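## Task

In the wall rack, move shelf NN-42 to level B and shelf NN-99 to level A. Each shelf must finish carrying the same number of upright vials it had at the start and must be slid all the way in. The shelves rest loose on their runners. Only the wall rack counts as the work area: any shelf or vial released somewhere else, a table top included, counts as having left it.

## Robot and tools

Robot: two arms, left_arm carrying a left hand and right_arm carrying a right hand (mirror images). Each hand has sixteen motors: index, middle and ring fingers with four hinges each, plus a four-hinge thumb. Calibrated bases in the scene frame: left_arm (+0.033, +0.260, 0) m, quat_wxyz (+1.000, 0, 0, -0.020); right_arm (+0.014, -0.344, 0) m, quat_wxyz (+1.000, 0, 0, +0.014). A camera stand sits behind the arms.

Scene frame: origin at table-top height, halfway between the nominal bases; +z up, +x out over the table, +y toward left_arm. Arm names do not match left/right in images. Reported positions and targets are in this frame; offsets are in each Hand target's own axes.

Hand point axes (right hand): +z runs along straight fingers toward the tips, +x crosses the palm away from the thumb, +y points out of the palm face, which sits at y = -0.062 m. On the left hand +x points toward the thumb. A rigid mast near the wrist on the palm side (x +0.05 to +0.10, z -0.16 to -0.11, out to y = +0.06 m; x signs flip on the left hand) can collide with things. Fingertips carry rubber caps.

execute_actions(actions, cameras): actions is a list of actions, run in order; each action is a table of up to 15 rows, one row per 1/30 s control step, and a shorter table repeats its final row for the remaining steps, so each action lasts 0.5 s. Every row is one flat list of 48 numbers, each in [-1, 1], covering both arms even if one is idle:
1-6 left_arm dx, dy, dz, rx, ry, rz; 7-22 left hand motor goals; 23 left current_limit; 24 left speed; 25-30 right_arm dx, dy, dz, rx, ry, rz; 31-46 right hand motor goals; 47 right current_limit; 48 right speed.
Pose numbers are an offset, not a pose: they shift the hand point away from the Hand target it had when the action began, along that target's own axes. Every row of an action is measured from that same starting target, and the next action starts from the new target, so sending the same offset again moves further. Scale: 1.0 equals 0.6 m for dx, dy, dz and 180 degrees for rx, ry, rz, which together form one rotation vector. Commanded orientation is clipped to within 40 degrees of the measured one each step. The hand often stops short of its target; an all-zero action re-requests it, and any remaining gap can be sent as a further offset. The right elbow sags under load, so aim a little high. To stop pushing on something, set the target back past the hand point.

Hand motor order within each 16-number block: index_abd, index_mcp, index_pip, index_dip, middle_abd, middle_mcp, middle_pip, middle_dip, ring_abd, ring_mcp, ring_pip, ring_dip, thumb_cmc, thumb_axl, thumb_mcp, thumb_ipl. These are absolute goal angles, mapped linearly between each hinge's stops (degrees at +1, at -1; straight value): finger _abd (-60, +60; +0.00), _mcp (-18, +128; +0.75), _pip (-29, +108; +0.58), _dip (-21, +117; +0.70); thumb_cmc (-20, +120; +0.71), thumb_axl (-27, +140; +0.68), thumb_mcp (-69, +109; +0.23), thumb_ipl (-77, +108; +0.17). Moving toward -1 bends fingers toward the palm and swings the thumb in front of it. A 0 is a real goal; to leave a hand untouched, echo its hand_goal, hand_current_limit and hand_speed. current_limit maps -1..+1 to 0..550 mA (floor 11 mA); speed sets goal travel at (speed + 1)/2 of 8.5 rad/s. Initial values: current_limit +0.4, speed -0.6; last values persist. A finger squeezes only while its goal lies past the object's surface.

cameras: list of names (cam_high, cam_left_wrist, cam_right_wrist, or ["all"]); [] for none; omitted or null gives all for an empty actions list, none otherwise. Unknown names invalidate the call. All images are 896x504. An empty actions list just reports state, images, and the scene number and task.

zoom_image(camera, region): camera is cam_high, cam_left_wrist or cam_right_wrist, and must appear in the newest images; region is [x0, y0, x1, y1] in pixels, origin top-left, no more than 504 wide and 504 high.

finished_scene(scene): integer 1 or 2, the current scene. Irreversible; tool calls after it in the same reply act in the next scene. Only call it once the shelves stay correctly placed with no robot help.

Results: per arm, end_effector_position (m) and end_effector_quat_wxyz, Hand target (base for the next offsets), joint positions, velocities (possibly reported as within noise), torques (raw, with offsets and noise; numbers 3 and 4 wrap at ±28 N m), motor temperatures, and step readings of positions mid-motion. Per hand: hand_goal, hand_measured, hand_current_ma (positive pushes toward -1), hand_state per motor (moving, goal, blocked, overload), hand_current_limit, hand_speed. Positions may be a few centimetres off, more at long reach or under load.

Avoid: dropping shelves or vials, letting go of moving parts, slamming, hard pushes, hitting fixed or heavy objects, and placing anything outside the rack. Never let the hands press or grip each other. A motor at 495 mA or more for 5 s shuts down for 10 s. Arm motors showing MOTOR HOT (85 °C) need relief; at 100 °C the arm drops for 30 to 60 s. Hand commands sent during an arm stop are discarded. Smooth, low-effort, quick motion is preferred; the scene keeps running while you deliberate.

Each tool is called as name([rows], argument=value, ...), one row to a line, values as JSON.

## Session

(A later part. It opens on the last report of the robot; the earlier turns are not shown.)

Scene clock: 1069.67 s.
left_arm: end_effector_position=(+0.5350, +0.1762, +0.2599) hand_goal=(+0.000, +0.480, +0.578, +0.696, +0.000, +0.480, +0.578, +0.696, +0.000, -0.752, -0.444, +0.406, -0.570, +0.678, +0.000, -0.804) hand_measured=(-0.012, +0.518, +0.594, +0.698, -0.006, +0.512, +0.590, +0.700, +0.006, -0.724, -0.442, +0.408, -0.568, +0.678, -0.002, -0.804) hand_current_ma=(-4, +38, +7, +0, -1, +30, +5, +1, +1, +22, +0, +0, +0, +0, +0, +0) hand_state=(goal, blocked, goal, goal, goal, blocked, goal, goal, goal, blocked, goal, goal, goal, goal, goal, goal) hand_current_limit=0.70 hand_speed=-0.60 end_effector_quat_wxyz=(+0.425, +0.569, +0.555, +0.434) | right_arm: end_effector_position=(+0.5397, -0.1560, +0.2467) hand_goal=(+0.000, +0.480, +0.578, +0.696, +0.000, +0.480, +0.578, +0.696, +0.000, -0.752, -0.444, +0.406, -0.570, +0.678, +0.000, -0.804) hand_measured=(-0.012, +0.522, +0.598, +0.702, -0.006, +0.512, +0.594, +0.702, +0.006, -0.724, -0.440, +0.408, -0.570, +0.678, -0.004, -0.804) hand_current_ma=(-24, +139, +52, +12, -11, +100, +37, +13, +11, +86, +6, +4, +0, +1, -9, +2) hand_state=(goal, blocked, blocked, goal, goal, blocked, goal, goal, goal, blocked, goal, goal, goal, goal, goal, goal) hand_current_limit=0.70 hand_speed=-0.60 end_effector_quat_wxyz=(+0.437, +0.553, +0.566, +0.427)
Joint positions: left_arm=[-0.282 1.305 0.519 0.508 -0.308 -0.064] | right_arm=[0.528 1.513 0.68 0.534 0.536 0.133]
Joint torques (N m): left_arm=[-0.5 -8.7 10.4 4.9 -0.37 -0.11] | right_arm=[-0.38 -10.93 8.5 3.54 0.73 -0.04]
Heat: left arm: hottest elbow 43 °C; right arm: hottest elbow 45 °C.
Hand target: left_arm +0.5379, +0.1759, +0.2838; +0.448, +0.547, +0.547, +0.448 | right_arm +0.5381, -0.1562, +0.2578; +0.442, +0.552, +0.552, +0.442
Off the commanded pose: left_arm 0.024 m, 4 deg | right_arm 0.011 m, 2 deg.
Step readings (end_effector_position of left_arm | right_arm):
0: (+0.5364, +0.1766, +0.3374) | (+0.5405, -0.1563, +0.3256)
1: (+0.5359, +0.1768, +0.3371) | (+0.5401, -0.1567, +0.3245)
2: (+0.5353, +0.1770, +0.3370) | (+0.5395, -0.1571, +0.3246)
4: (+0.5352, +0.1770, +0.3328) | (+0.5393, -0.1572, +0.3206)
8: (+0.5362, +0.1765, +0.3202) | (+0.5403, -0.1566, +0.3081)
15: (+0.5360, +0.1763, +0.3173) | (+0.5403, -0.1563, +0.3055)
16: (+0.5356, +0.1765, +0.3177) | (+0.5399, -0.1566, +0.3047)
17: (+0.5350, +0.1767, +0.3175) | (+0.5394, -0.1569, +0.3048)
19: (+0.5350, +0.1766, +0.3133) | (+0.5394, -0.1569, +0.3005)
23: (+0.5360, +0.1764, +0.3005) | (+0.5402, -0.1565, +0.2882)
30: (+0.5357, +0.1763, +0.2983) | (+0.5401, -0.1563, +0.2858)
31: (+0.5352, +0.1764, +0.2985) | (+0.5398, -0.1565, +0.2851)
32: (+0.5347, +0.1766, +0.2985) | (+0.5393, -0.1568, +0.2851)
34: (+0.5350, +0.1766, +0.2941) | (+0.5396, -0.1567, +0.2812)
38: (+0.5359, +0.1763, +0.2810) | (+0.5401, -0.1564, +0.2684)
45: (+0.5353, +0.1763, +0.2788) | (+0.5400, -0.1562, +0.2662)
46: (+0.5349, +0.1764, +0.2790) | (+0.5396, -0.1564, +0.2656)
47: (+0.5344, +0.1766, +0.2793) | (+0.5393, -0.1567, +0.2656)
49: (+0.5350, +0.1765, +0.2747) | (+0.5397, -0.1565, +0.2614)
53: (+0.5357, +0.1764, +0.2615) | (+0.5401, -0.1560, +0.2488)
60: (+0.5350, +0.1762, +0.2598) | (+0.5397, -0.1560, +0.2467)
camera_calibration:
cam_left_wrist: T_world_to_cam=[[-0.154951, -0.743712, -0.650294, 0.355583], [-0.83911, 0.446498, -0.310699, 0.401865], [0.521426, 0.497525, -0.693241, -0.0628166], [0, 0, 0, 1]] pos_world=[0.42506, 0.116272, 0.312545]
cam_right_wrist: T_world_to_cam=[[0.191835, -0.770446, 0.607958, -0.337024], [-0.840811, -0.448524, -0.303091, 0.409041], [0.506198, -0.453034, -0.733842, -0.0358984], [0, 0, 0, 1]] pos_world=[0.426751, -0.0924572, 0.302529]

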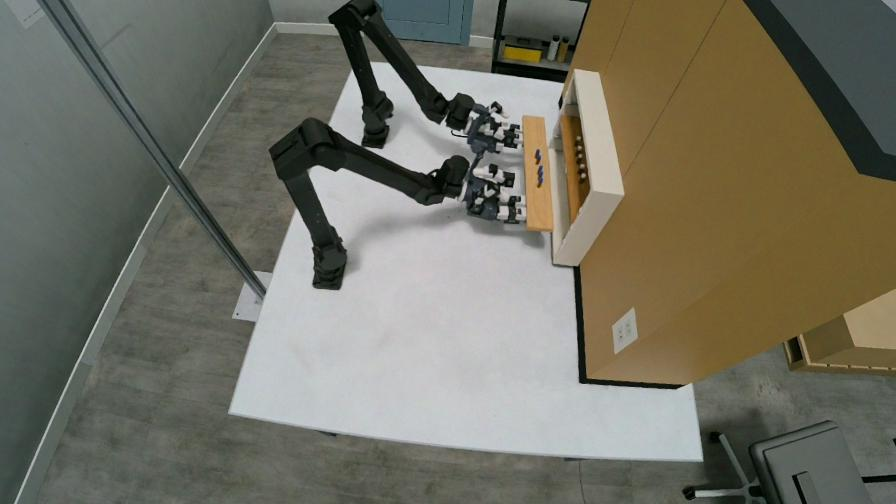

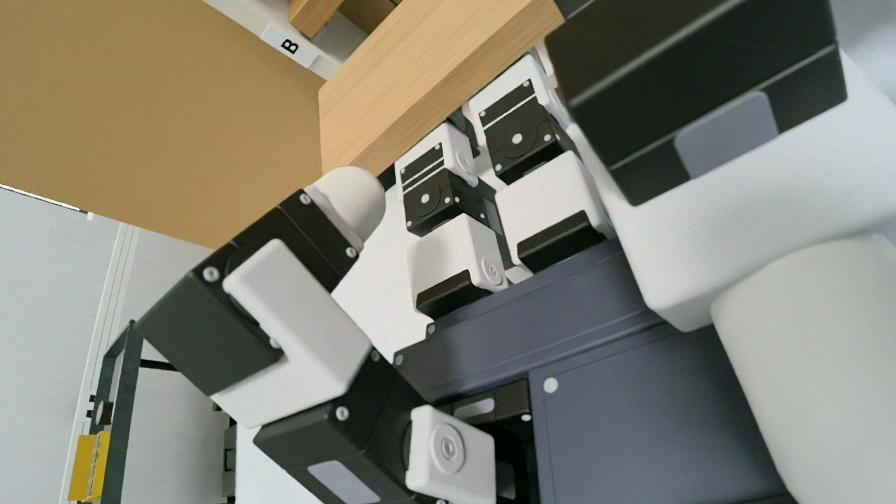

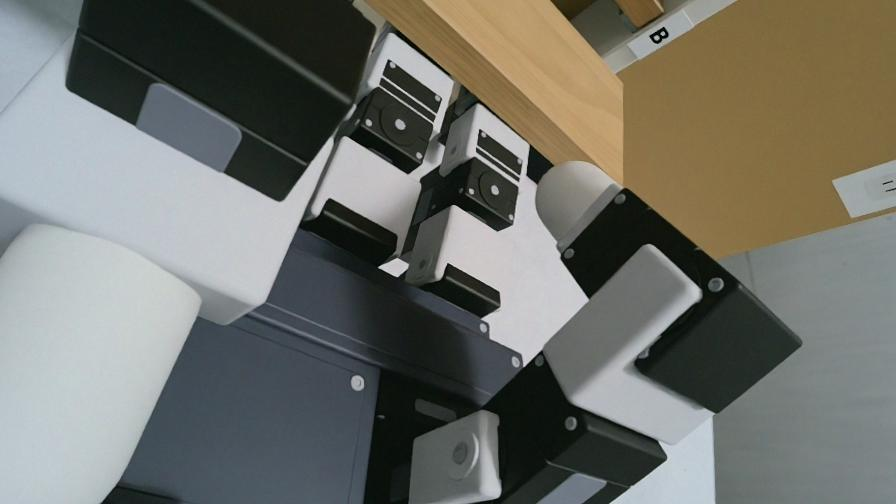

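execute_actions([
  [[0,-0.0199,0.0108,0,0,0,0,0.479,0.577,0.696,0,0.479,0.577,0.696,0,-0.753,-0.445,0.406,-0.571,0.677,0,-0.805,0.7,-0.6,0,-0.019,0.0043,0,0,0,0,0.479,0.577,0.696,0,0.479,0.577,0.696,0,-0.753,-0.445,0.406,-0.571,0.677,0,-0.805,0.7,-0.6]],
  [[0,-0.0212,0.0043,0,0,0,0,0.479,0.577,0.696,0,0.479,0.577,0.696,0,-0.753,-0.445,0.406,-0.571,0.677,0,-0.805,0.7,-0.6,0,-0.019,0.0043,0,0,0,0,0.479,0.577,0.696,0,0.479,0.577,0.696,0,-0.753,-0.445,0.406,-0.571,0.677,0,-0.805,0.7,-0.6]],
  [[0,0.0049,0.0245,0,0,0,0,0.479,0.577,0.696,0,0.479,0.577,0.696,0,-0.753,-0.445,0.406,-0.571,0.677,0,-0.805,0.7,-0.6,0,0.0055,0.0244,0,0,0,0,0.479,0.577,0.696,0,0.479,0.577,0.696,0,-0.753,-0.445,0.406,-0.571,0.677,0,-0.805,0.7,-0.6]],
], cameras=["all"])

zoom_image(camera="cam_left_wrist", region=[200, 0, 560, 250])

zoom_image(camera="cam_right_wrist", region=[400, 0, 760, 250])

Scene clock: 1115.63 s.
left_arm: end_effector_position=(+0.5420, +0.1748, +0.2222) hand_goal=(+0.000, +0.480, +0.578, +0.696, +0.000, +0.480, +0.578, +0.696, +0.000, -0.752, -0.444, +0.406, -0.570, +0.678, +0.000, -0.804) hand_measured=(-0.006, +0.518, +0.594, +0.698, -0.002, +0.512, +0.590, +0.700, +0.006, -0.724, -0.442, +0.408, -0.568, +0.678, -0.002, -0.804) hand_current_ma=(-1, +39, +8, +0, +0, +30, +5, +1, +1, +22, +0, +0, +0, +0, +0, +0) hand_state=(goal, blocked, goal, goal, goal, blocked, goal, goal, goal, blocked, goal, goal, goal, goal, goal, goal) hand_current_limit=0.70 hand_speed=-0.60 end_effector_quat_wxyz=(+0.418, +0.575, +0.557, +0.428) | right_arm: end_effector_position=(+0.5421, -0.1536, +0.2110) hand_goal=(+0.000, +0.480, +0.578, +0.696, +0.000, +0.480, +0.578, +0.696, +0.000, -0.752, -0.444, +0.406, -0.570, +0.678, +0.000, -0.804) hand_measured=(-0.006, +0.522, +0.598, +0.702, +0.000, +0.512, +0.594, +0.702, +0.006, -0.724, -0.440, +0.408, -0.570, +0.678, -0.004, -0.804) hand_current_ma=(-9, +139, +53, +12, +0, +100, +40, +14, +11, +86, +6, +4, +0, +1, -9, +2) hand_state=(goal, blocked, blocked, goal, goal, blocked, goal, goal, goal, blocked, goal, goal, goal, goal, goal, goal) hand_current_limit=0.70 hand_speed=-0.60 end_effector_quat_wxyz=(+0.431, +0.554, +0.575, +0.421)
Joint positions: left_arm=[-0.278 1.422 0.503 0.618 -0.3 -0.064] | right_arm=[0.527 1.599 0.662 0.615 0.526 0.134]
Joint torques (N m): left_arm=[0.26 -9.11 11.86 4.72 -0.11 -0.06] | right_arm=[-1.61 -11.16 10.54 3.33 0.35 -0.12]
Heat: left arm: hottest elbow 42 °C; right arm: hottest elbow 44 °C.
Hand target: left_arm +0.5568, +0.1759, +0.2576; +0.448, +0.547, +0.547, +0.447 | right_arm +0.5532, -0.1561, +0.2343; +0.441, +0.552, +0.552, +0.442
Off the commanded pose: left_arm 0.038 m, 5 deg | right_arm 0.026 m, 4 deg.
Step readings (end_effector_position of left_arm | right_arm):
0: (+0.5350, +0.1762, +0.2599) | (+0.5397, -0.1560, +0.2467)
1: (+0.5351, +0.1761, +0.2601) | (+0.5396, -0.1561, +0.2464)
2: (+0.5355, +0.1760, +0.2602) | (+0.5394, -0.1562, +0.2467)
4: (+0.5370, +0.1754, +0.2575) | (+0.5397, -0.1564, +0.2453)
8: (+0.5390, +0.1748, +0.2501) | (+0.5398, -0.1563, +0.2387)
15: (+0.5387, +0.1749, +0.2499) | (+0.5396, -0.1565, +0.2375)
16: (+0.5384, +0.1750, +0.2499) | (+0.5394, -0.1566, +0.2369)
17: (+0.5381, +0.1751, +0.2501) | (+0.5393, -0.1568, +0.2371)
19: (+0.5385, +0.1749, +0.2470) | (+0.5397, -0.1565, +0.2347)
23: (+0.5389, +0.1748, +0.2384) | (+0.5398, -0.1564, +0.2266)
30: (+0.5384, +0.1748, +0.2374) | (+0.5397, -0.1565, +0.2254)
31: (+0.5387, +0.1747, +0.2367) | (+0.5399, -0.1558, +0.2245)
32: (+0.5392, +0.1751, +0.2354) | (+0.5403, -0.1552, +0.2232)
34: (+0.5405, +0.1752, +0.2302) | (+0.5410, -0.1543, +0.2191)
38: (+0.5420, +0.1748, +0.2225) | (+0.5420, -0.1536, +0.2116)
45: (+0.5420, +0.1748, +0.2222) | (+0.5421, -0.1536, +0.2110)
camera_calibration:
cam_left_wrist: T_world_to_cam=[[-0.171546, -0.739968, -0.650399, 0.339496], [-0.844325, 0.450599, -0.289958, 0.39423], [0.507629, 0.499407, -0.702072, -0.0828806], [0, 0, 0, 1]] pos_world=[0.43317, 0.114968, 0.27693]
cam_right_wrist: T_world_to_cam=[[0.210672, -0.763882, 0.610001, -0.323606], [-0.843, -0.457901, -0.282272, 0.396684], [0.494943, -0.454764, -0.74042, -0.0549778], [0, 0, 0, 1]] pos_world=[0.42979, -0.090557, 0.268666]

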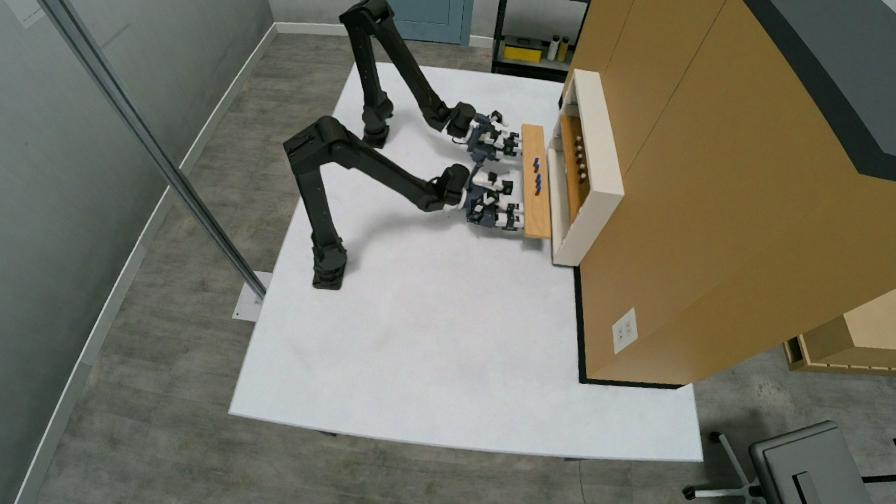

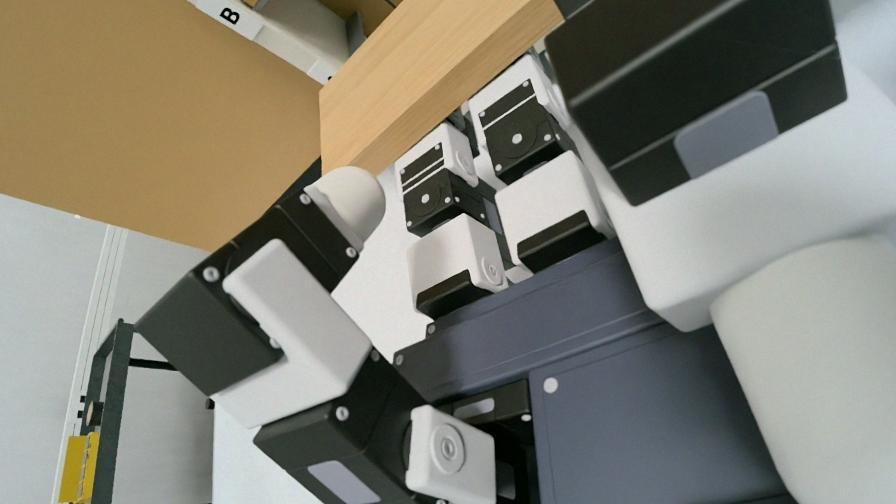

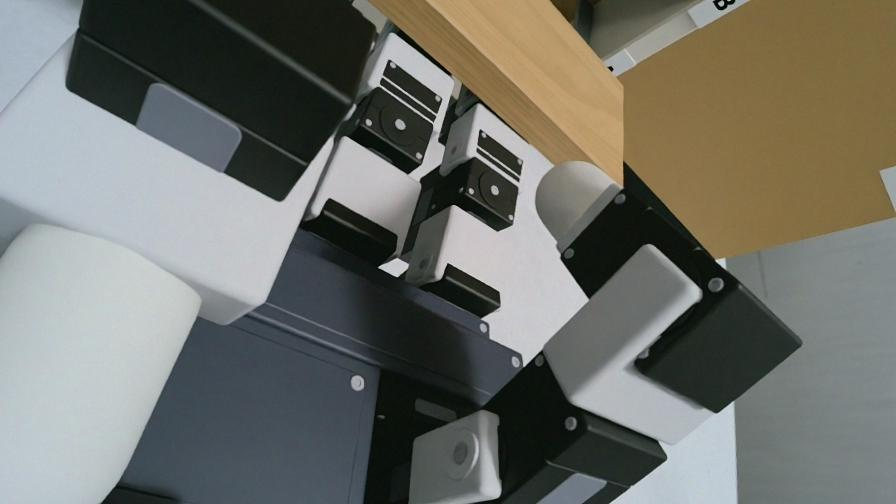

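Scaled by 1.400.

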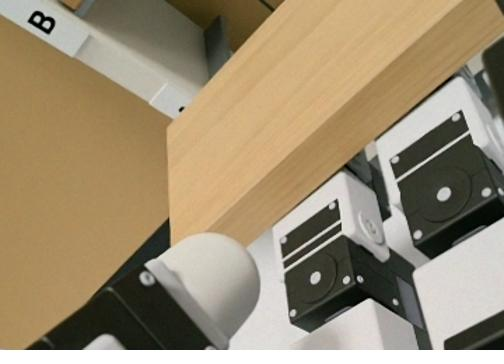

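Scaled by 1.400.

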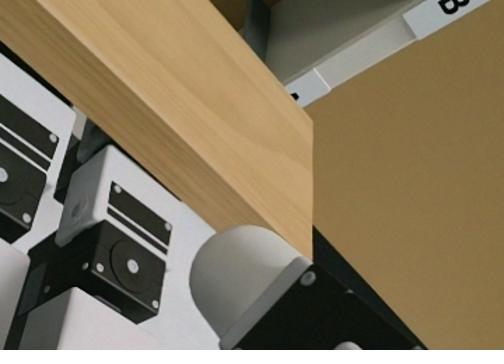

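execute_actions([
  [[0,0.0196,-0.0039,0,0,0,0,0.479,0.577,0.696,0,0.479,0.577,0.696,0,-0.753,-0.445,0.406,-0.571,0.677,0,-0.805,0.7,-0.6,0,0.0195,-0.0044,0,0,0,0,0.479,0.577,0.696,0,0.479,0.577,0.696,0,-0.753,-0.445,0.406,-0.571,0.677,0,-0.805,0.7,-0.6]],
  [[0,0.0049,0.0245,0,0,0,0,0.479,0.577,0.696,0,0.479,0.577,0.696,0,-0.753,-0.445,0.406,-0.571,0.677,0,-0.805,0.7,-0.6,0,0.0055,0.0244,0,0,0,0,0.479,0.577,0.696,0,0.479,0.577,0.696,0,-0.753,-0.445,0.406,-0.571,0.677,0,-0.805,0.7,-0.6]],
  [[0,0.0033,0.0163,0,0,0,0,0.479,0.577,0.696,0,0.479,0.577,0.696,0,-0.753,-0.445,0.406,-0.571,0.677,0,-0.805,0.7,-0.6,0,0.0036,0.0163,0,0,0,0,0.479,0.577,0.696,0,0.479,0.577,0.696,0,-0.753,-0.445,0.406,-0.571,0.677,0,-0.805,0.7,-0.6]],
], cameras=["all"])

zoom_image(camera="cam_left_wrist", region=[200, 0, 560, 250])

zoom_image(camera="cam_right_wrist", region=[400, 0, 760, 250])

zoom_image(camera="cam_high", region=[480, 50, 660, 280])

Scene clock: 1160.60 s.
left_arm: end_effector_position=(+0.5623, +0.1752, +0.2359) hand_goal=(+0.000, +0.480, +0.578, +0.696, +0.000, +0.480, +0.578, +0.696, +0.000, -0.752, -0.444, +0.406, -0.570, +0.678, +0.000, -0.804) hand_measured=(-0.002, +0.518, +0.594, +0.698, -0.002, +0.518, +0.592, +0.700, +0.006, -0.724, -0.442, +0.408, -0.568, +0.678, -0.002, -0.804) hand_current_ma=(+0, +39, +8, +0, +0, +37, +6, +1, +1, +22, +0, +0, +0, +0, +0, +0) hand_state=(goal, blocked, goal, goal, goal, blocked, goal, goal, goal, blocked, goal, goal, goal, goal, goal, goal) hand_current_limit=0.70 hand_speed=-0.60 end_effector_quat_wxyz=(+0.428, +0.569, +0.556, +0.430) | right_arm: end_effector_position=(+0.5592, -0.1572, +0.2197) hand_goal=(+0.000, +0.480, +0.578, +0.696, +0.000, +0.480, +0.578, +0.696, +0.000, -0.752, -0.444, +0.406, -0.570, +0.678, +0.000, -0.804) hand_measured=(-0.004, +0.522, +0.598, +0.702, +0.000, +0.510, +0.592, +0.702, +0.006, -0.724, -0.440, +0.408, -0.570, +0.678, -0.004, -0.804) hand_current_ma=(-6, +139, +53, +12, +1, +91, +36, +14, +11, +86, +6, +4, +0, +1, -9, +2) hand_state=(goal, blocked, blocked, goal, goal, blocked, goal, goal, goal, blocked, goal, goal, goal, goal, goal, goal) hand_current_limit=0.70 hand_speed=-0.60 end_effector_quat_wxyz=(+0.429, +0.556, +0.571, +0.426)
Joint positions: left_arm=[-0.259 1.443 0.561 0.603 -0.28 -0.064] | right_arm=[0.499 1.606 0.703 0.592 0.496 0.134]
Joint torques (N m): left_arm=[0.03 -9.99 13.59 3.32 -0.12 -0.01] | right_arm=[-1.79 -11.34 13.01 2.3 0.41 -0.2]
Heat: left arm: hottest elbow 42 °C; right arm: hottest elbow 46 °C.
Hand target: left_arm +0.5819, +0.1759, +0.2697; +0.448, +0.547, +0.547, +0.448 | right_arm +0.5782, -0.1561, +0.2462; +0.441, +0.552, +0.552, +0.442
Off the commanded pose: left_arm 0.039 m, 4 deg | right_arm 0.033 m, 3 deg.
Step readings (end_effector_position of left_arm | right_arm):
0: (+0.5420, +0.1748, +0.2222) | (+0.5421, -0.1536, +0.2110)
1: (+0.5420, +0.1748, +0.2219) | (+0.5421, -0.1536, +0.2111)
2: (+0.5420, +0.1748, +0.2214) | (+0.5420, -0.1536, +0.2110)
4: (+0.5420, +0.1748, +0.2208) | (+0.5418, -0.1537, +0.2117)
8: (+0.5420, +0.1748, +0.2208) | (+0.5415, -0.1539, +0.2135)
15: (+0.5419, +0.1748, +0.2212) | (+0.5415, -0.1539, +0.2133)
16: (+0.5426, +0.1749, +0.2218) | (+0.5422, -0.1540, +0.2134)
17: (+0.5439, +0.1753, +0.2228) | (+0.5434, -0.1551, +0.2131)
19: (+0.5473, +0.1758, +0.2271) | (+0.5457, -0.1562, +0.2144)
23: (+0.5522, +0.1746, +0.2356) | (+0.5494, -0.1574, +0.2193)
30: (+0.5533, +0.1746, +0.2375) | (+0.5501, -0.1572, +0.2205)
31: (+0.5537, +0.1749, +0.2373) | (+0.5510, -0.1573, +0.2206)
32: (+0.5549, +0.1753, +0.2370) | (+0.5524, -0.1572, +0.2205)
34: (+0.5585, +0.1756, +0.2361) | (+0.5558, -0.1571, +0.2204)
38: (+0.5622, +0.1753, +0.2357) | (+0.5592, -0.1572, +0.2198)
45: (+0.5623, +0.1752, +0.2359) | (+0.5592, -0.1572, +0.2197)
camera_calibration:
cam_left_wrist: T_world_to_cam=[[-0.159342, -0.747896, -0.644408, 0.345336], [-0.837844, 0.447683, -0.312404, 0.417279], [0.522137, 0.490135, -0.697955, -0.0912082], [0, 0, 0, 1]] pos_world=[0.452264, 0.116171, 0.289238]
cam_right_wrist: T_world_to_cam=[[0.207487, -0.77222, 0.60052, -0.332758], [-0.841813, -0.453648, -0.292498, 0.414063], [0.498298, -0.444836, -0.744191, -0.0581446], [0, 0, 0, 1]] pos_world=[0.446579, -0.0949884, 0.27767]

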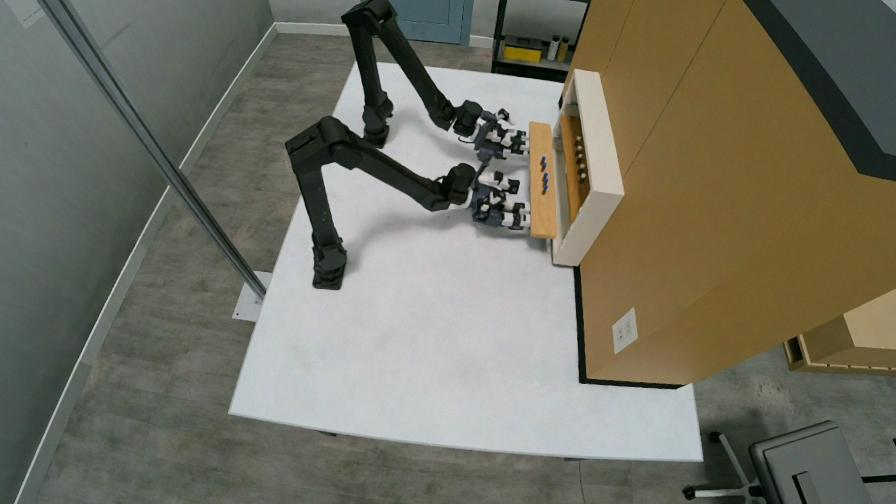

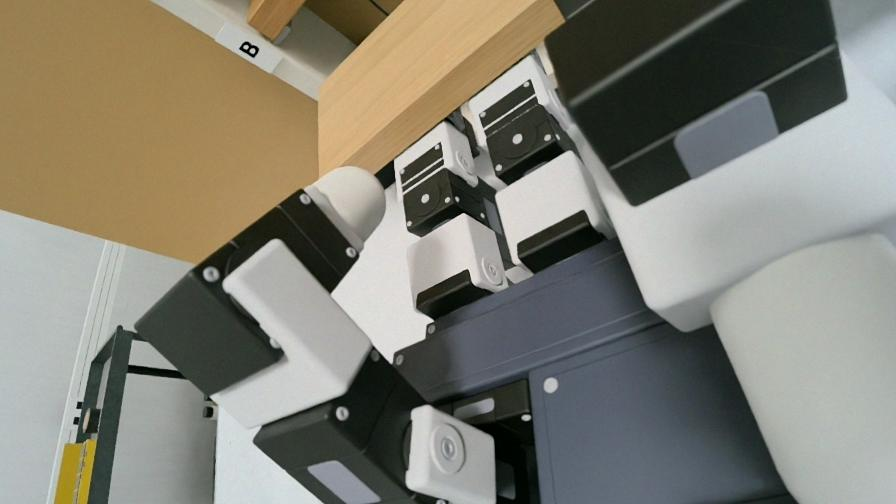

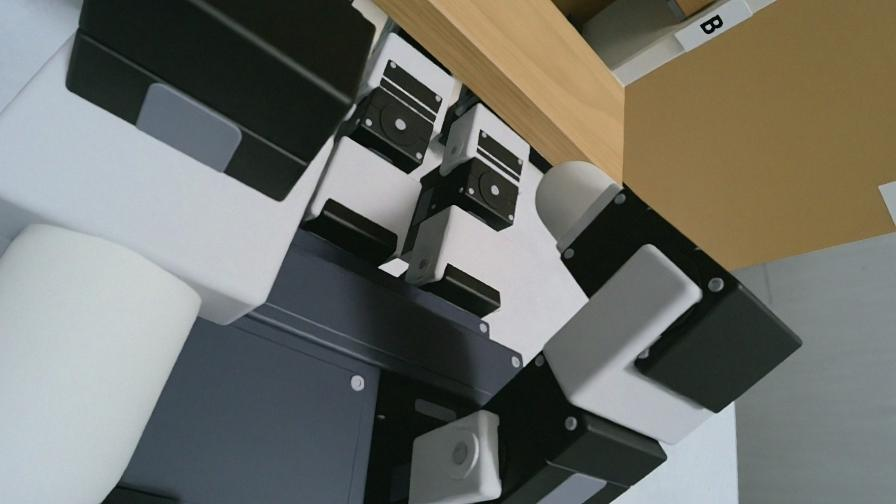

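Scaled by 1.400.

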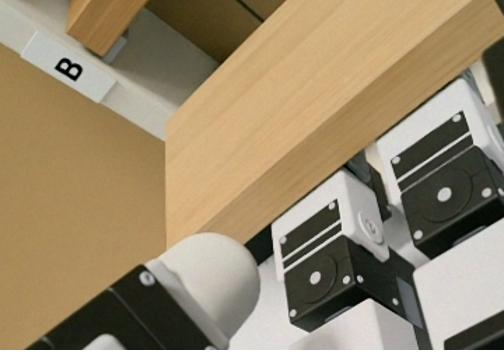

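Scaled by 1.400.

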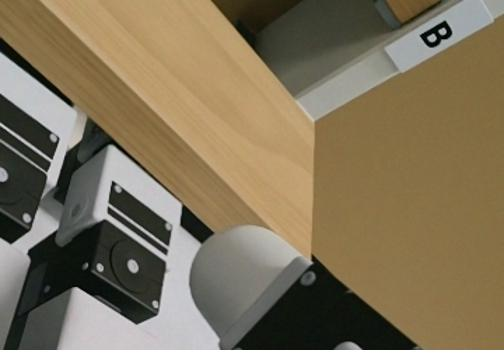

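Scaled by 2.191.

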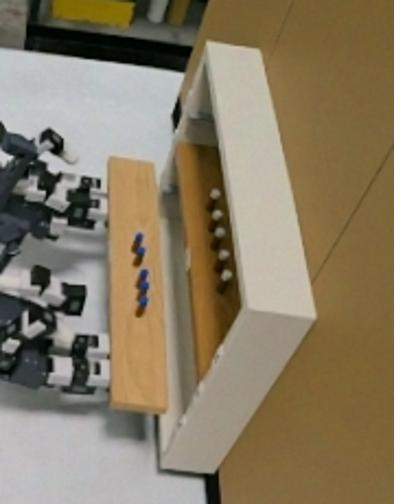

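execute_actions([
  [[0,0.0016,0.0253,0,0,0,0,0.479,0.577,0.696,0,0.479,0.577,0.696,0,-0.753,-0.445,0.406,-0.571,0.677,0,-0.805,0.7,-0.6,0,0.0131,0.0279,0,0,0,0,0.479,0.577,0.696,0,0.479,0.577,0.696,0,-0.753,-0.445,0.406,-0.571,0.677,0,-0.805,0.7,-0.6]],
], cameras=["all"])

zoom_image(camera="cam_left_wrist", region=[240, 0, 420, 130])

zoom_image(camera="cam_right_wrist", region=[540, 0, 720, 130])

zoom_image(camera="cam_high", region=[510, 100, 630, 280])

Scene clock: 1197.67 s.
left_arm: end_effector_position=(+0.5788, +0.1753, +0.2338) hand_goal=(+0.000, +0.480, +0.578, +0.696, +0.000, +0.480, +0.578, +0.696, +0.000, -0.752, -0.444, +0.406, -0.570, +0.678, +0.000, -0.804) hand_measured=(-0.002, +0.518, +0.596, +0.700, -0.002, +0.518, +0.592, +0.700, +0.006, -0.724, -0.442, +0.408, -0.568, +0.678, -0.002, -0.804) hand_current_ma=(+0, +39, +9, +1, +0, +37, +6, +1, +1, +22, +0, +0, +0, +0, +0, +0) hand_state=(goal, blocked, goal, goal, goal, blocked, goal, goal, goal, blocked, goal, goal, goal, goal, goal, goal) hand_current_limit=0.70 hand_speed=-0.60 end_effector_quat_wxyz=(+0.427, +0.568, +0.557, +0.429) | right_arm: end_effector_position=(+0.5775, -0.1571, +0.2226) hand_goal=(+0.000, +0.480, +0.578, +0.696, +0.000, +0.480, +0.578, +0.696, +0.000, -0.752, -0.444, +0.406, -0.570, +0.678, +0.000, -0.804) hand_measured=(-0.002, +0.522, +0.598, +0.702, -0.002, +0.512, +0.594, +0.702, +0.006, -0.724, -0.440, +0.408, -0.570, +0.678, -0.004, -0.804) hand_current_ma=(-2, +139, +53, +12, -4, +96, +37, +14, +11, +86, +6, +4, +0, +1, -9, +2) hand_state=(goal, blocked, blocked, goal, goal, blocked, goal, goal, goal, blocked, goal, goal, goal, goal, goal, goal) hand_current_limit=0.70 hand_speed=-0.60 end_effector_quat_wxyz=(+0.429, +0.556, +0.571, +0.425)
Joint positions: left_arm=[-0.247 1.486 0.603 0.603 -0.269 -0.064] | right_arm=[0.478 1.631 0.751 0.571 0.477 0.128]
Joint torques (N m): left_arm=[-0.15 -10.64 13.18 3.54 -0.09 -0.02] | right_arm=[-1.79 -11.93 13.19 2.36 0.4 -0.19]
Heat: left arm: hottest elbow 45 °C; right arm: hottest elbow 46 °C.
Hand target: left_arm +0.5969, +0.1759, +0.2675; +0.448, +0.547, +0.547, +0.447 | right_arm +0.5963, -0.1561, +0.2506; +0.442, +0.552, +0.552, +0.442
Off the commanded pose: left_arm 0.038 m, 4 deg | right_arm 0.033 m, 3 deg.
Step readings (end_effector_position of left_arm | right_arm):
0: (+0.5623, +0.1752, +0.2359) | (+0.5592, -0.1572, +0.2197)
1: (+0.5632, +0.1751, +0.2356) | (+0.5607, -0.1565, +0.2198)
2: (+0.5653, +0.1756, +0.2353) | (+0.5635, -0.1568, +0.2196)
4: (+0.5717, +0.1759, +0.2338) | (+0.5702, -0.1571, +0.2203)
8: (+0.5786, +0.1753, +0.2334) | (+0.5774, -0.1572, +0.2227)
15: (+0.5788, +0.1753, +0.2338) | (+0.5775, -0.1571, +0.2226)
camera_calibration:
cam_left_wrist: T_world_to_cam=[[-0.159103, -0.749716, -0.642349, 0.346424], [-0.839573, 0.445065, -0.311504, 0.431676], [0.519426, 0.489737, -0.700253, -0.0991919], [0, 0, 0, 1]] pos_world=[0.469063, 0.116174, 0.287534]
cam_right_wrist: T_world_to_cam=[[0.208246, -0.772169, 0.600324, -0.3385], [-0.842795, -0.453123, -0.290476, 0.430541], [0.496317, -0.445459, -0.745141, -0.0637425], [0, 0, 0, 1]] pos_world=[0.464985, -0.094686, 0.280774]

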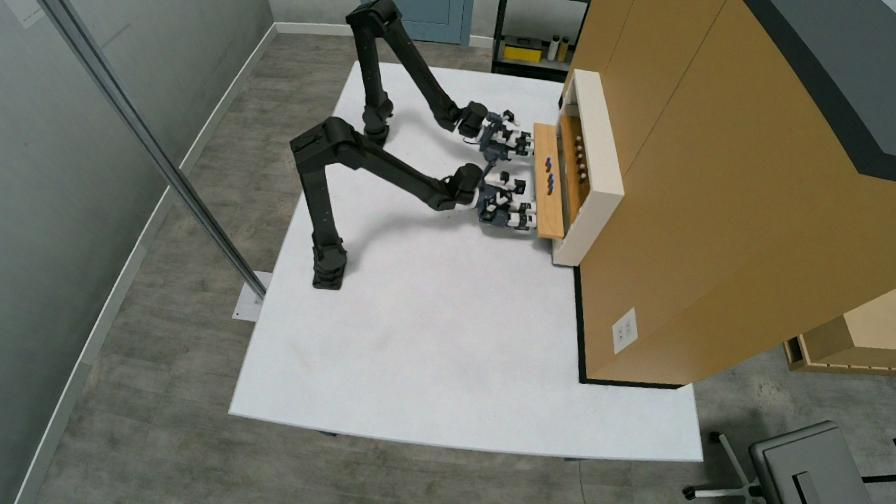

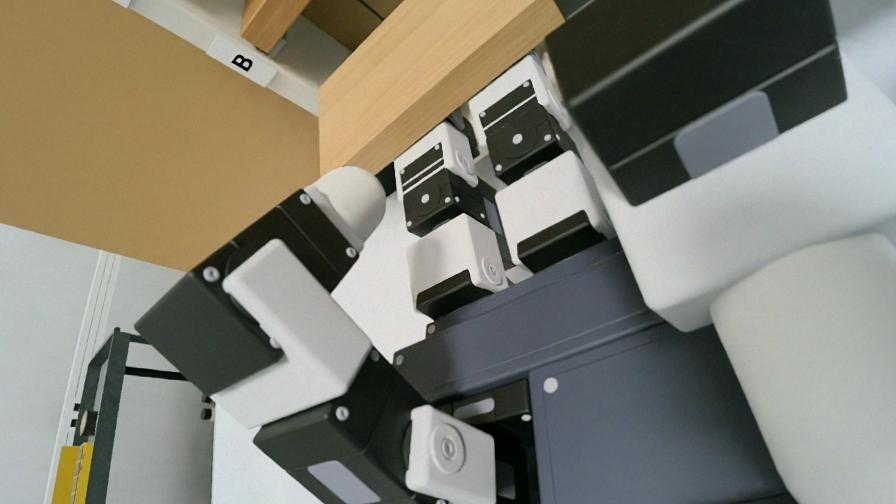

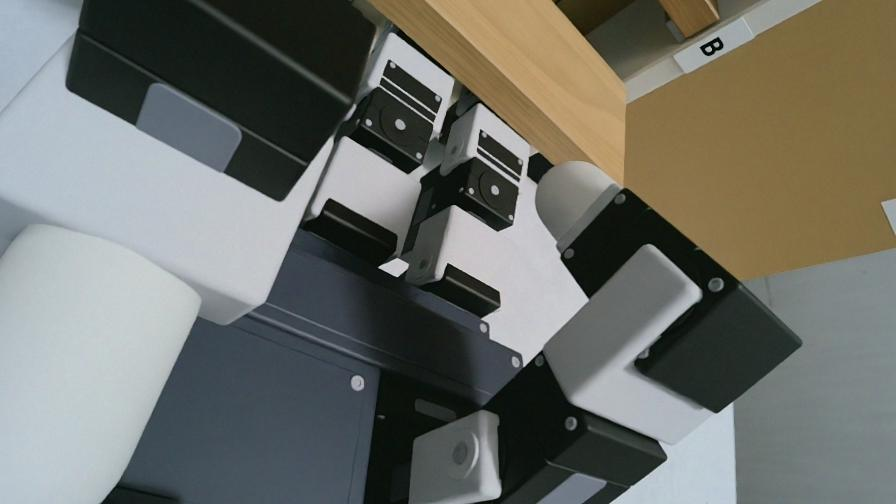

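Scaled by 2.800.

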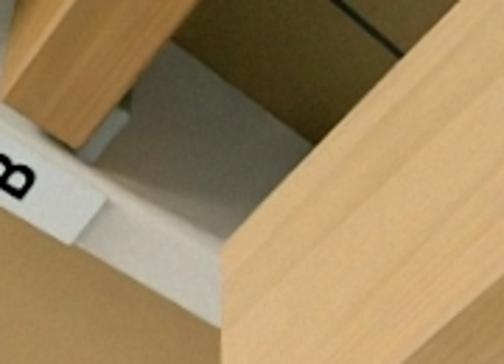

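Scaled by 2.800.

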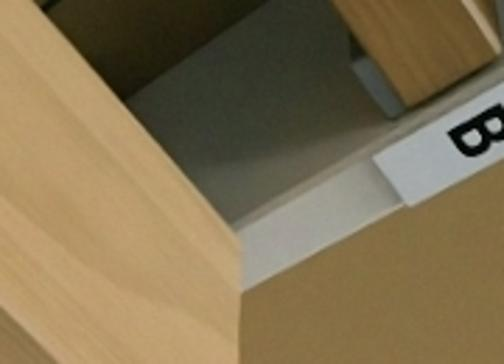

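Scaled by 2.800.

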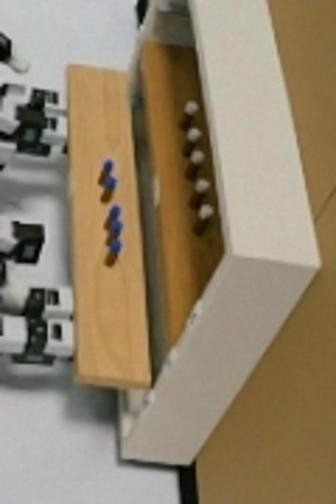

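execute_actions([
  [[0,0.0033,0.0163,0,0,0,0,0.479,0.577,0.696,0,0.479,0.577,0.696,0,-0.753,-0.445,0.406,-0.571,0.677,0,-0.805,0.7,-0.6,0,0.0036,0.0173,0,0,0,0,0.479,0.577,0.696,0,0.479,0.577,0.696,0,-0.753,-0.445,0.406,-0.571,0.677,0,-0.805,0.7,-0.6]],
], cameras=["all"])

zoom_image(camera="cam_left_wrist", region=[240, 0, 420, 130])

zoom_image(camera="cam_right_wrist", region=[540, 0, 720, 130])

zoom_image(camera="cam_high", region=[510, 100, 630, 280])

Scene clock: 1229.57 s.
left_arm: end_effector_position=(+0.5872, +0.1766, +0.2336) hand_goal=(+0.000, +0.480, +0.578, +0.696, +0.000, +0.480, +0.578, +0.696, +0.000, -0.752, -0.444, +0.406, -0.570, +0.678, +0.000, -0.804) hand_measured=(-0.002, +0.518, +0.596, +0.700, +0.000, +0.518, +0.592, +0.700, +0.006, -0.724, -0.442, +0.408, -0.568, +0.678, -0.002, -0.804) hand_current_ma=(+0, +39, +9, +1, +0, +37, +6, +1, +1, +22, +0, +0, +0, +0, +0, +0) hand_state=(goal, blocked, goal, goal, goal, blocked, goal, goal, goal, blocked, goal, goal, goal, goal, goal, goal) hand_current_limit=0.70 hand_speed=-0.60 end_effector_quat_wxyz=(+0.427, +0.567, +0.558, +0.430) | right_arm: end_effector_position=(+0.5867, -0.1565, +0.2216) hand_goal=(+0.000, +0.480, +0.578, +0.696, +0.000, +0.480, +0.578, +0.696, +0.000, -0.752, -0.444, +0.406, -0.570, +0.678, +0.000, -0.804) hand_measured=(+0.000, +0.522, +0.598, +0.702, -0.002, +0.512, +0.594, +0.702, +0.006, -0.724, -0.440, +0.408, -0.570, +0.678, -0.004, -0.804) hand_current_ma=(-1, +139, +53, +10, -3, +96, +37, +14, +11, +86, +6, +4, +0, +1, -9, +2) hand_state=(goal, blocked, blocked, goal, goal, blocked, goal, goal, goal, blocked, goal, goal, goal, goal, goal, goal) hand_current_limit=0.70 hand_speed=-0.60 end_effector_quat_wxyz=(+0.428, +0.556, +0.571, +0.426)
Joint positions: left_arm=[-0.239 1.505 0.624 0.603 -0.264 -0.064] | right_arm=[0.469 1.65 0.773 0.568 0.467 0.126]
Joint torques (N m): left_arm=[-0.26 -10.75 13.59 3.36 -0.05 0.02] | right_arm=[-1.96 -12.1 13.49 2.29 0.39 -0.2]
Heat: left arm: hottest elbow 47 °C; right arm: hottest elbow 50 °C.
Hand target: left_arm +0.6069, +0.1760, +0.2675; +0.448, +0.547, +0.547, +0.447 | right_arm +0.6068, -0.1560, +0.2503; +0.442, +0.552, +0.552, +0.442
Off the commanded pose: left_arm 0.039 m, 4 deg | right_arm 0.035 m, 3 deg.
Step readings (end_effector_position of left_arm | right_arm):
0: (+0.5788, +0.1753, +0.2338) | (+0.5775, -0.1571, +0.2226)
1: (+0.5794, +0.1755, +0.2337) | (+0.5782, -0.1569, +0.2222)
2: (+0.5806, +0.1758, +0.2340) | (+0.5798, -0.1571, +0.2219)
4: (+0.5839, +0.1762, +0.2340) | (+0.5834, -0.1571, +0.2214)
8: (+0.5872, +0.1764, +0.2336) | (+0.5864, -0.1562, +0.2214)
15: (+0.5872, +0.1766, +0.2336) | (+0.5867, -0.1565, +0.2216)
camera_calibration:
cam_left_wrist: T_world_to_cam=[[-0.156254, -0.751335, -0.641155, 0.347025], [-0.840532, 0.442063, -0.313187, 0.439582], [0.518739, 0.489975, -0.700595, -0.103818], [0, 0, 0, 1]] pos_world=[0.477561, 0.117277, 0.287434]
cam_right_wrist: T_world_to_cam=[[0.209344, -0.77271, 0.599244, -0.339902], [-0.842642, -0.453475, -0.290371, 0.438108], [0.496115, -0.444161, -0.746051, -0.0682539], [0, 0, 0, 1]] pos_world=[0.474186, -0.0942906, 0.279977]

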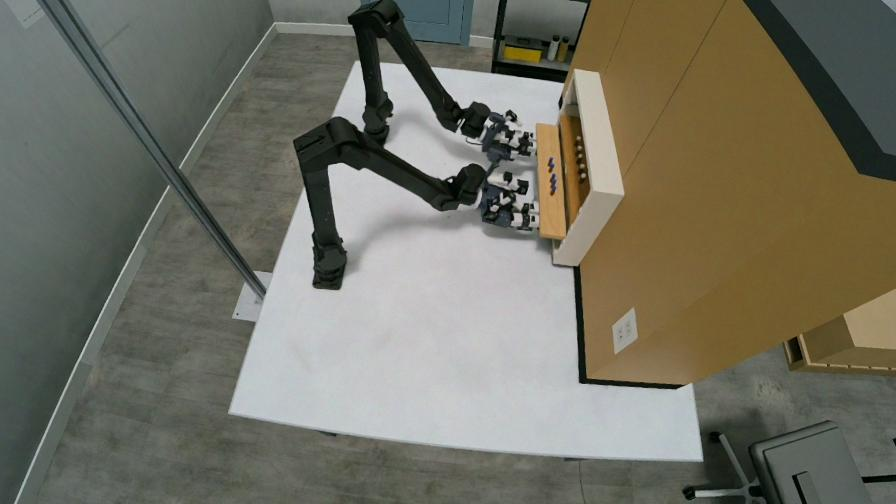

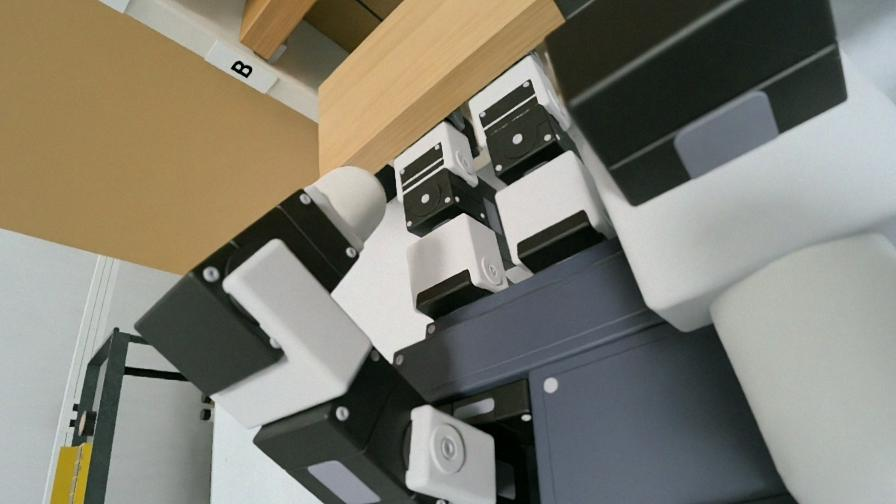

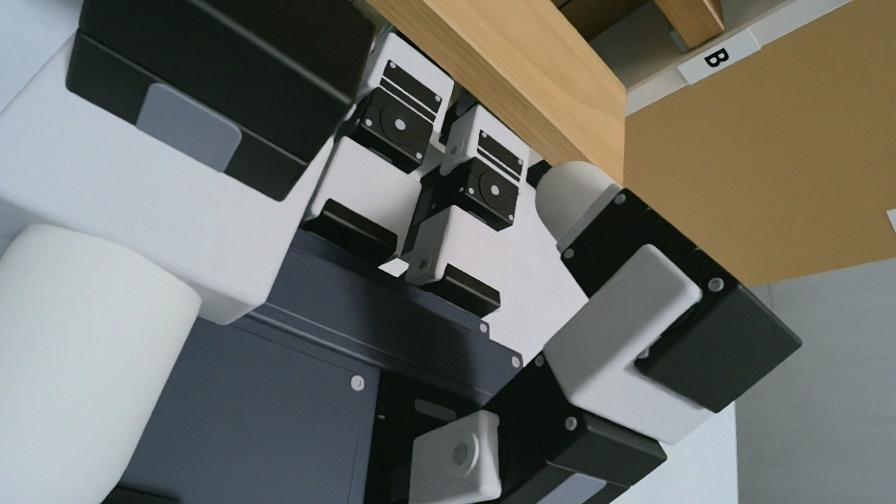

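Scaled by 2.800.

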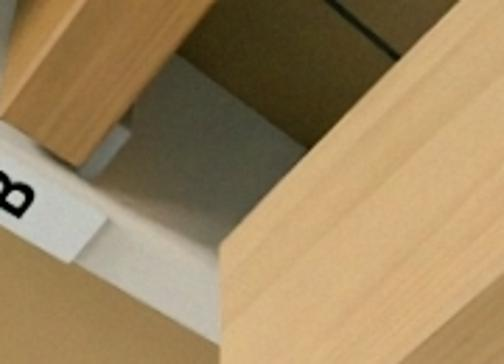

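Scaled by 2.800.

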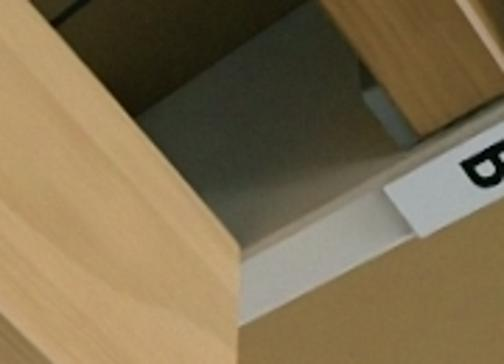

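Scaled by 2.800.

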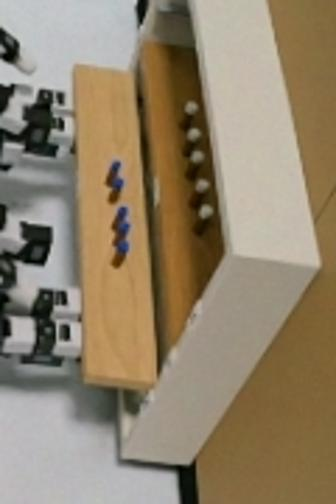

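execute_actions([
  [[0,0.0033,0.0163,0,0,0,0,0.479,0.577,0.696,0,0.479,0.577,0.696,0,-0.753,-0.445,0.406,-0.571,0.677,0,-0.805,0.7,-0.6,0,0.0036,0.0167,0,0,0,0,0.479,0.577,0.696,0,0.479,0.577,0.696,0,-0.753,-0.445,0.406,-0.571,0.677,0,-0.805,0.7,-0.6]],
  [[0,0.0033,0.0163,0,0,0,0,0.479,0.577,0.696,0,0.479,0.577,0.696,0,-0.753,-0.445,0.406,-0.571,0.677,0,-0.805,0.7,-0.6,0,0.0036,0.0163,0,0,0,0,0.479,0.577,0.696,0,0.479,0.577,0.696,0,-0.753,-0.445,0.406,-0.571,0.677,0,-0.805,0.7,-0.6]],
], cameras=["all"])

zoom_image(camera="cam_left_wrist", region=[240, 0, 420, 130])

zoom_image(camera="cam_right_wrist", region=[540, 0, 720, 130])

zoom_image(camera="cam_high", region=[510, 100, 630, 280])

Scene clock: 1255.10 s.
left_arm: end_effector_position=(+0.6074, +0.1764, +0.2337) hand_goal=(+0.000, +0.480, +0.578, +0.696, +0.000, +0.480, +0.578, +0.696, +0.000, -0.752, -0.444, +0.406, -0.570, +0.678, +0.000, -0.804) hand_measured=(+0.000, +0.518, +0.596, +0.700, +0.000, +0.518, +0.592, +0.700, +0.006, -0.724, -0.442, +0.408, -0.568, +0.678, -0.002, -0.804) hand_current_ma=(+0, +39, +9, +1, +0, +37, +6, +1, +1, +22, +0, +0, +0, +0, +0, +0) hand_state=(goal, blocked, goal, goal, goal, blocked, goal, goal, goal, blocked, goal, goal, goal, goal, goal, goal) hand_current_limit=0.70 hand_speed=-0.60 end_effector_quat_wxyz=(+0.428, +0.565, +0.559, +0.430) | right_arm: end_effector_position=(+0.6071, -0.1566, +0.2211) hand_goal=(+0.000, +0.480, +0.578, +0.696, +0.000, +0.480, +0.578, +0.696, +0.000, -0.752, -0.444, +0.406, -0.570, +0.678, +0.000, -0.804) hand_measured=(+0.000, +0.522, +0.598, +0.702, -0.002, +0.512, +0.594, +0.702, +0.006, -0.724, -0.440, +0.408, -0.570, +0.678, -0.004, -0.804) hand_current_ma=(+0, +139, +53, +10, -2, +96, +37, +14, +11, +86, +6, +4, +0, +1, -9, +2) hand_state=(goal, blocked, blocked, goal, goal, blocked, goal, goal, goal, blocked, goal, goal, goal, goal, goal, goal) hand_current_limit=0.70 hand_speed=-0.60 end_effector_quat_wxyz=(+0.428, +0.557, +0.571, +0.425)
Joint positions: left_arm=[-0.227 1.551 0.677 0.598 -0.253 -0.063] | right_arm=[0.448 1.688 0.826 0.555 0.448 0.122]
Joint torques (N m): left_arm=[-0.38 -11.4 13.68 3.3 -0.02 0] | right_arm=[-1.67 -12.98 13.63 2.36 0.36 -0.2]
Heat: left arm: hottest elbow 47 °C; right arm: hottest elbow 52 °C.
Hand target: left_arm +0.6269, +0.1759, +0.2674; +0.448, +0.547, +0.547, +0.447 | right_arm +0.6271, -0.1560, +0.2503; +0.442, +0.552, +0.552, +0.442
Off the commanded pose: left_arm 0.039 m, 4 deg | right_arm 0.035 m, 3 deg.
Step readings (end_effector_position of left_arm | right_arm):
0: (+0.5872, +0.1766, +0.2336) | (+0.5867, -0.1565, +0.2216)
1: (+0.5878, +0.1768, +0.2338) | (+0.5874, -0.1563, +0.2215)
2: (+0.5892, +0.1768, +0.2338) | (+0.5891, -0.1565, +0.2213)
4: (+0.5931, +0.1771, +0.2341) | (+0.5931, -0.1567, +0.2210)
8: (+0.5974, +0.1764, +0.2345) | (+0.5972, -0.1566, +0.2214)
15: (+0.5975, +0.1764, +0.2345) | (+0.5973, -0.1565, +0.2215)
16: (+0.5981, +0.1767, +0.2345) | (+0.5980, -0.1564, +0.2213)
17: (+0.5995, +0.1771, +0.2344) | (+0.5995, -0.1566, +0.2213)
19: (+0.6033, +0.1770, +0.2340) | (+0.6034, -0.1567, +0.2210)
23: (+0.6073, +0.1765, +0.2338) | (+0.6070, -0.1566, +0.2210)
30: (+0.6074, +0.1764, +0.2337) | (+0.6071, -0.1566, +0.2211)
camera_calibration:
cam_left_wrist: T_world_to_cam=[[-0.15414, -0.753254, -0.639414, 0.348628], [-0.840562, 0.440113, -0.315841, 0.457697], [0.519323, 0.488783, -0.700995, -0.114186], [0, 0, 0, 1]] pos_world=[0.497759, 0.116979, 0.287433]
cam_right_wrist: T_world_to_cam=[[0.208756, -0.773949, 0.597849, -0.343396], [-0.843605, -0.451755, -0.290254, 0.456035], [0.494723, -0.443756, -0.747214, -0.0776005], [0, 0, 0, 1]] pos_world=[0.49479, -0.094191, 0.279681]

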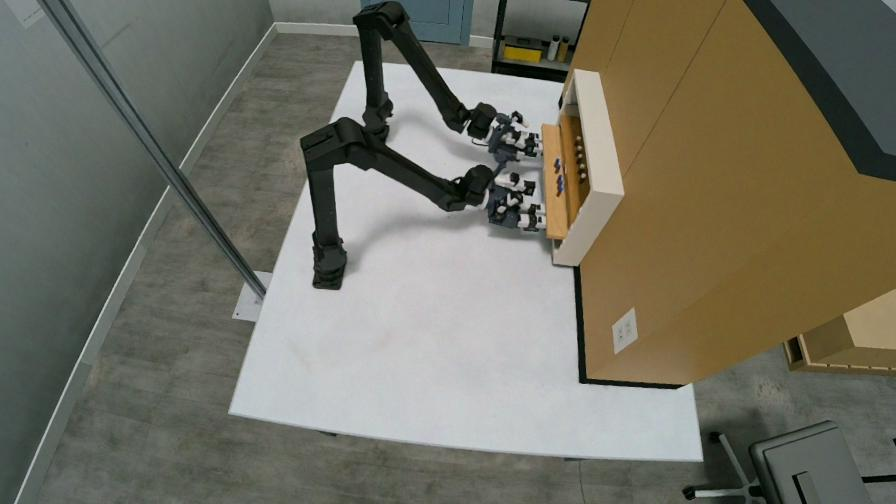

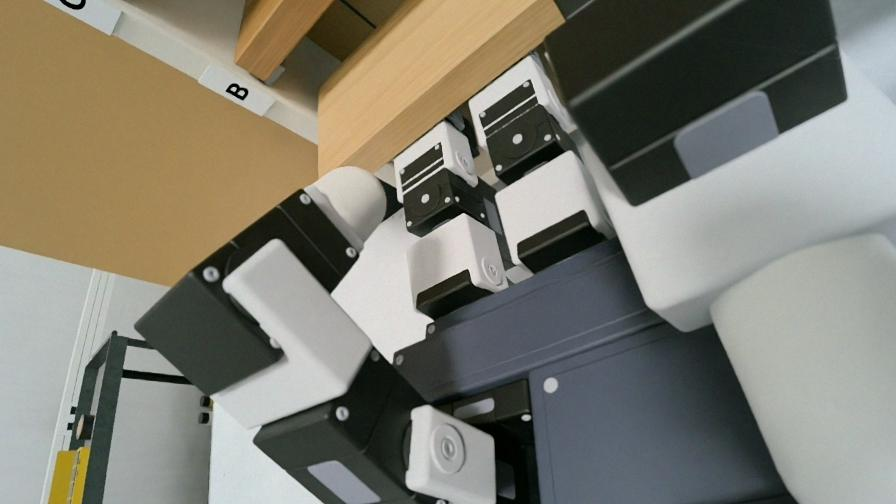

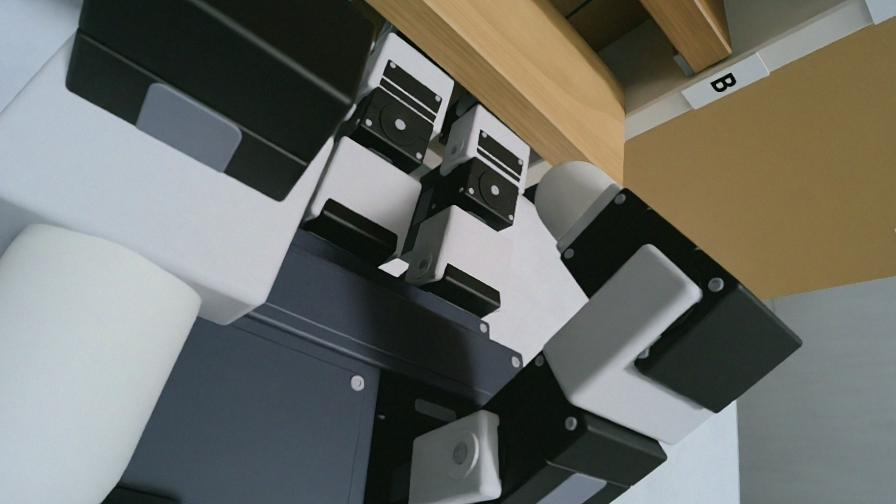

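Scaled by 2.800.

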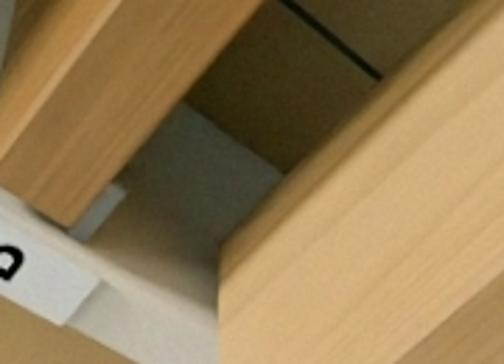

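Scaled by 2.800.

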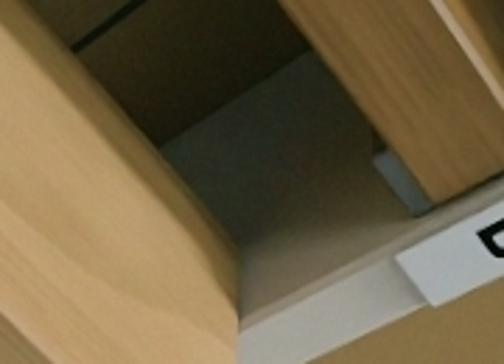

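Scaled by 2.800.

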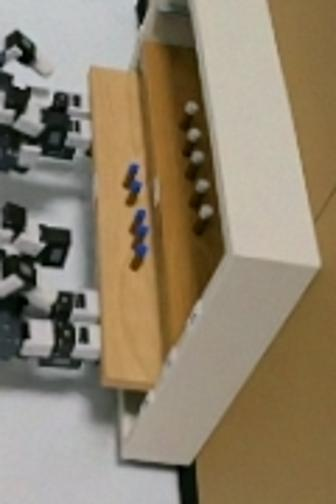

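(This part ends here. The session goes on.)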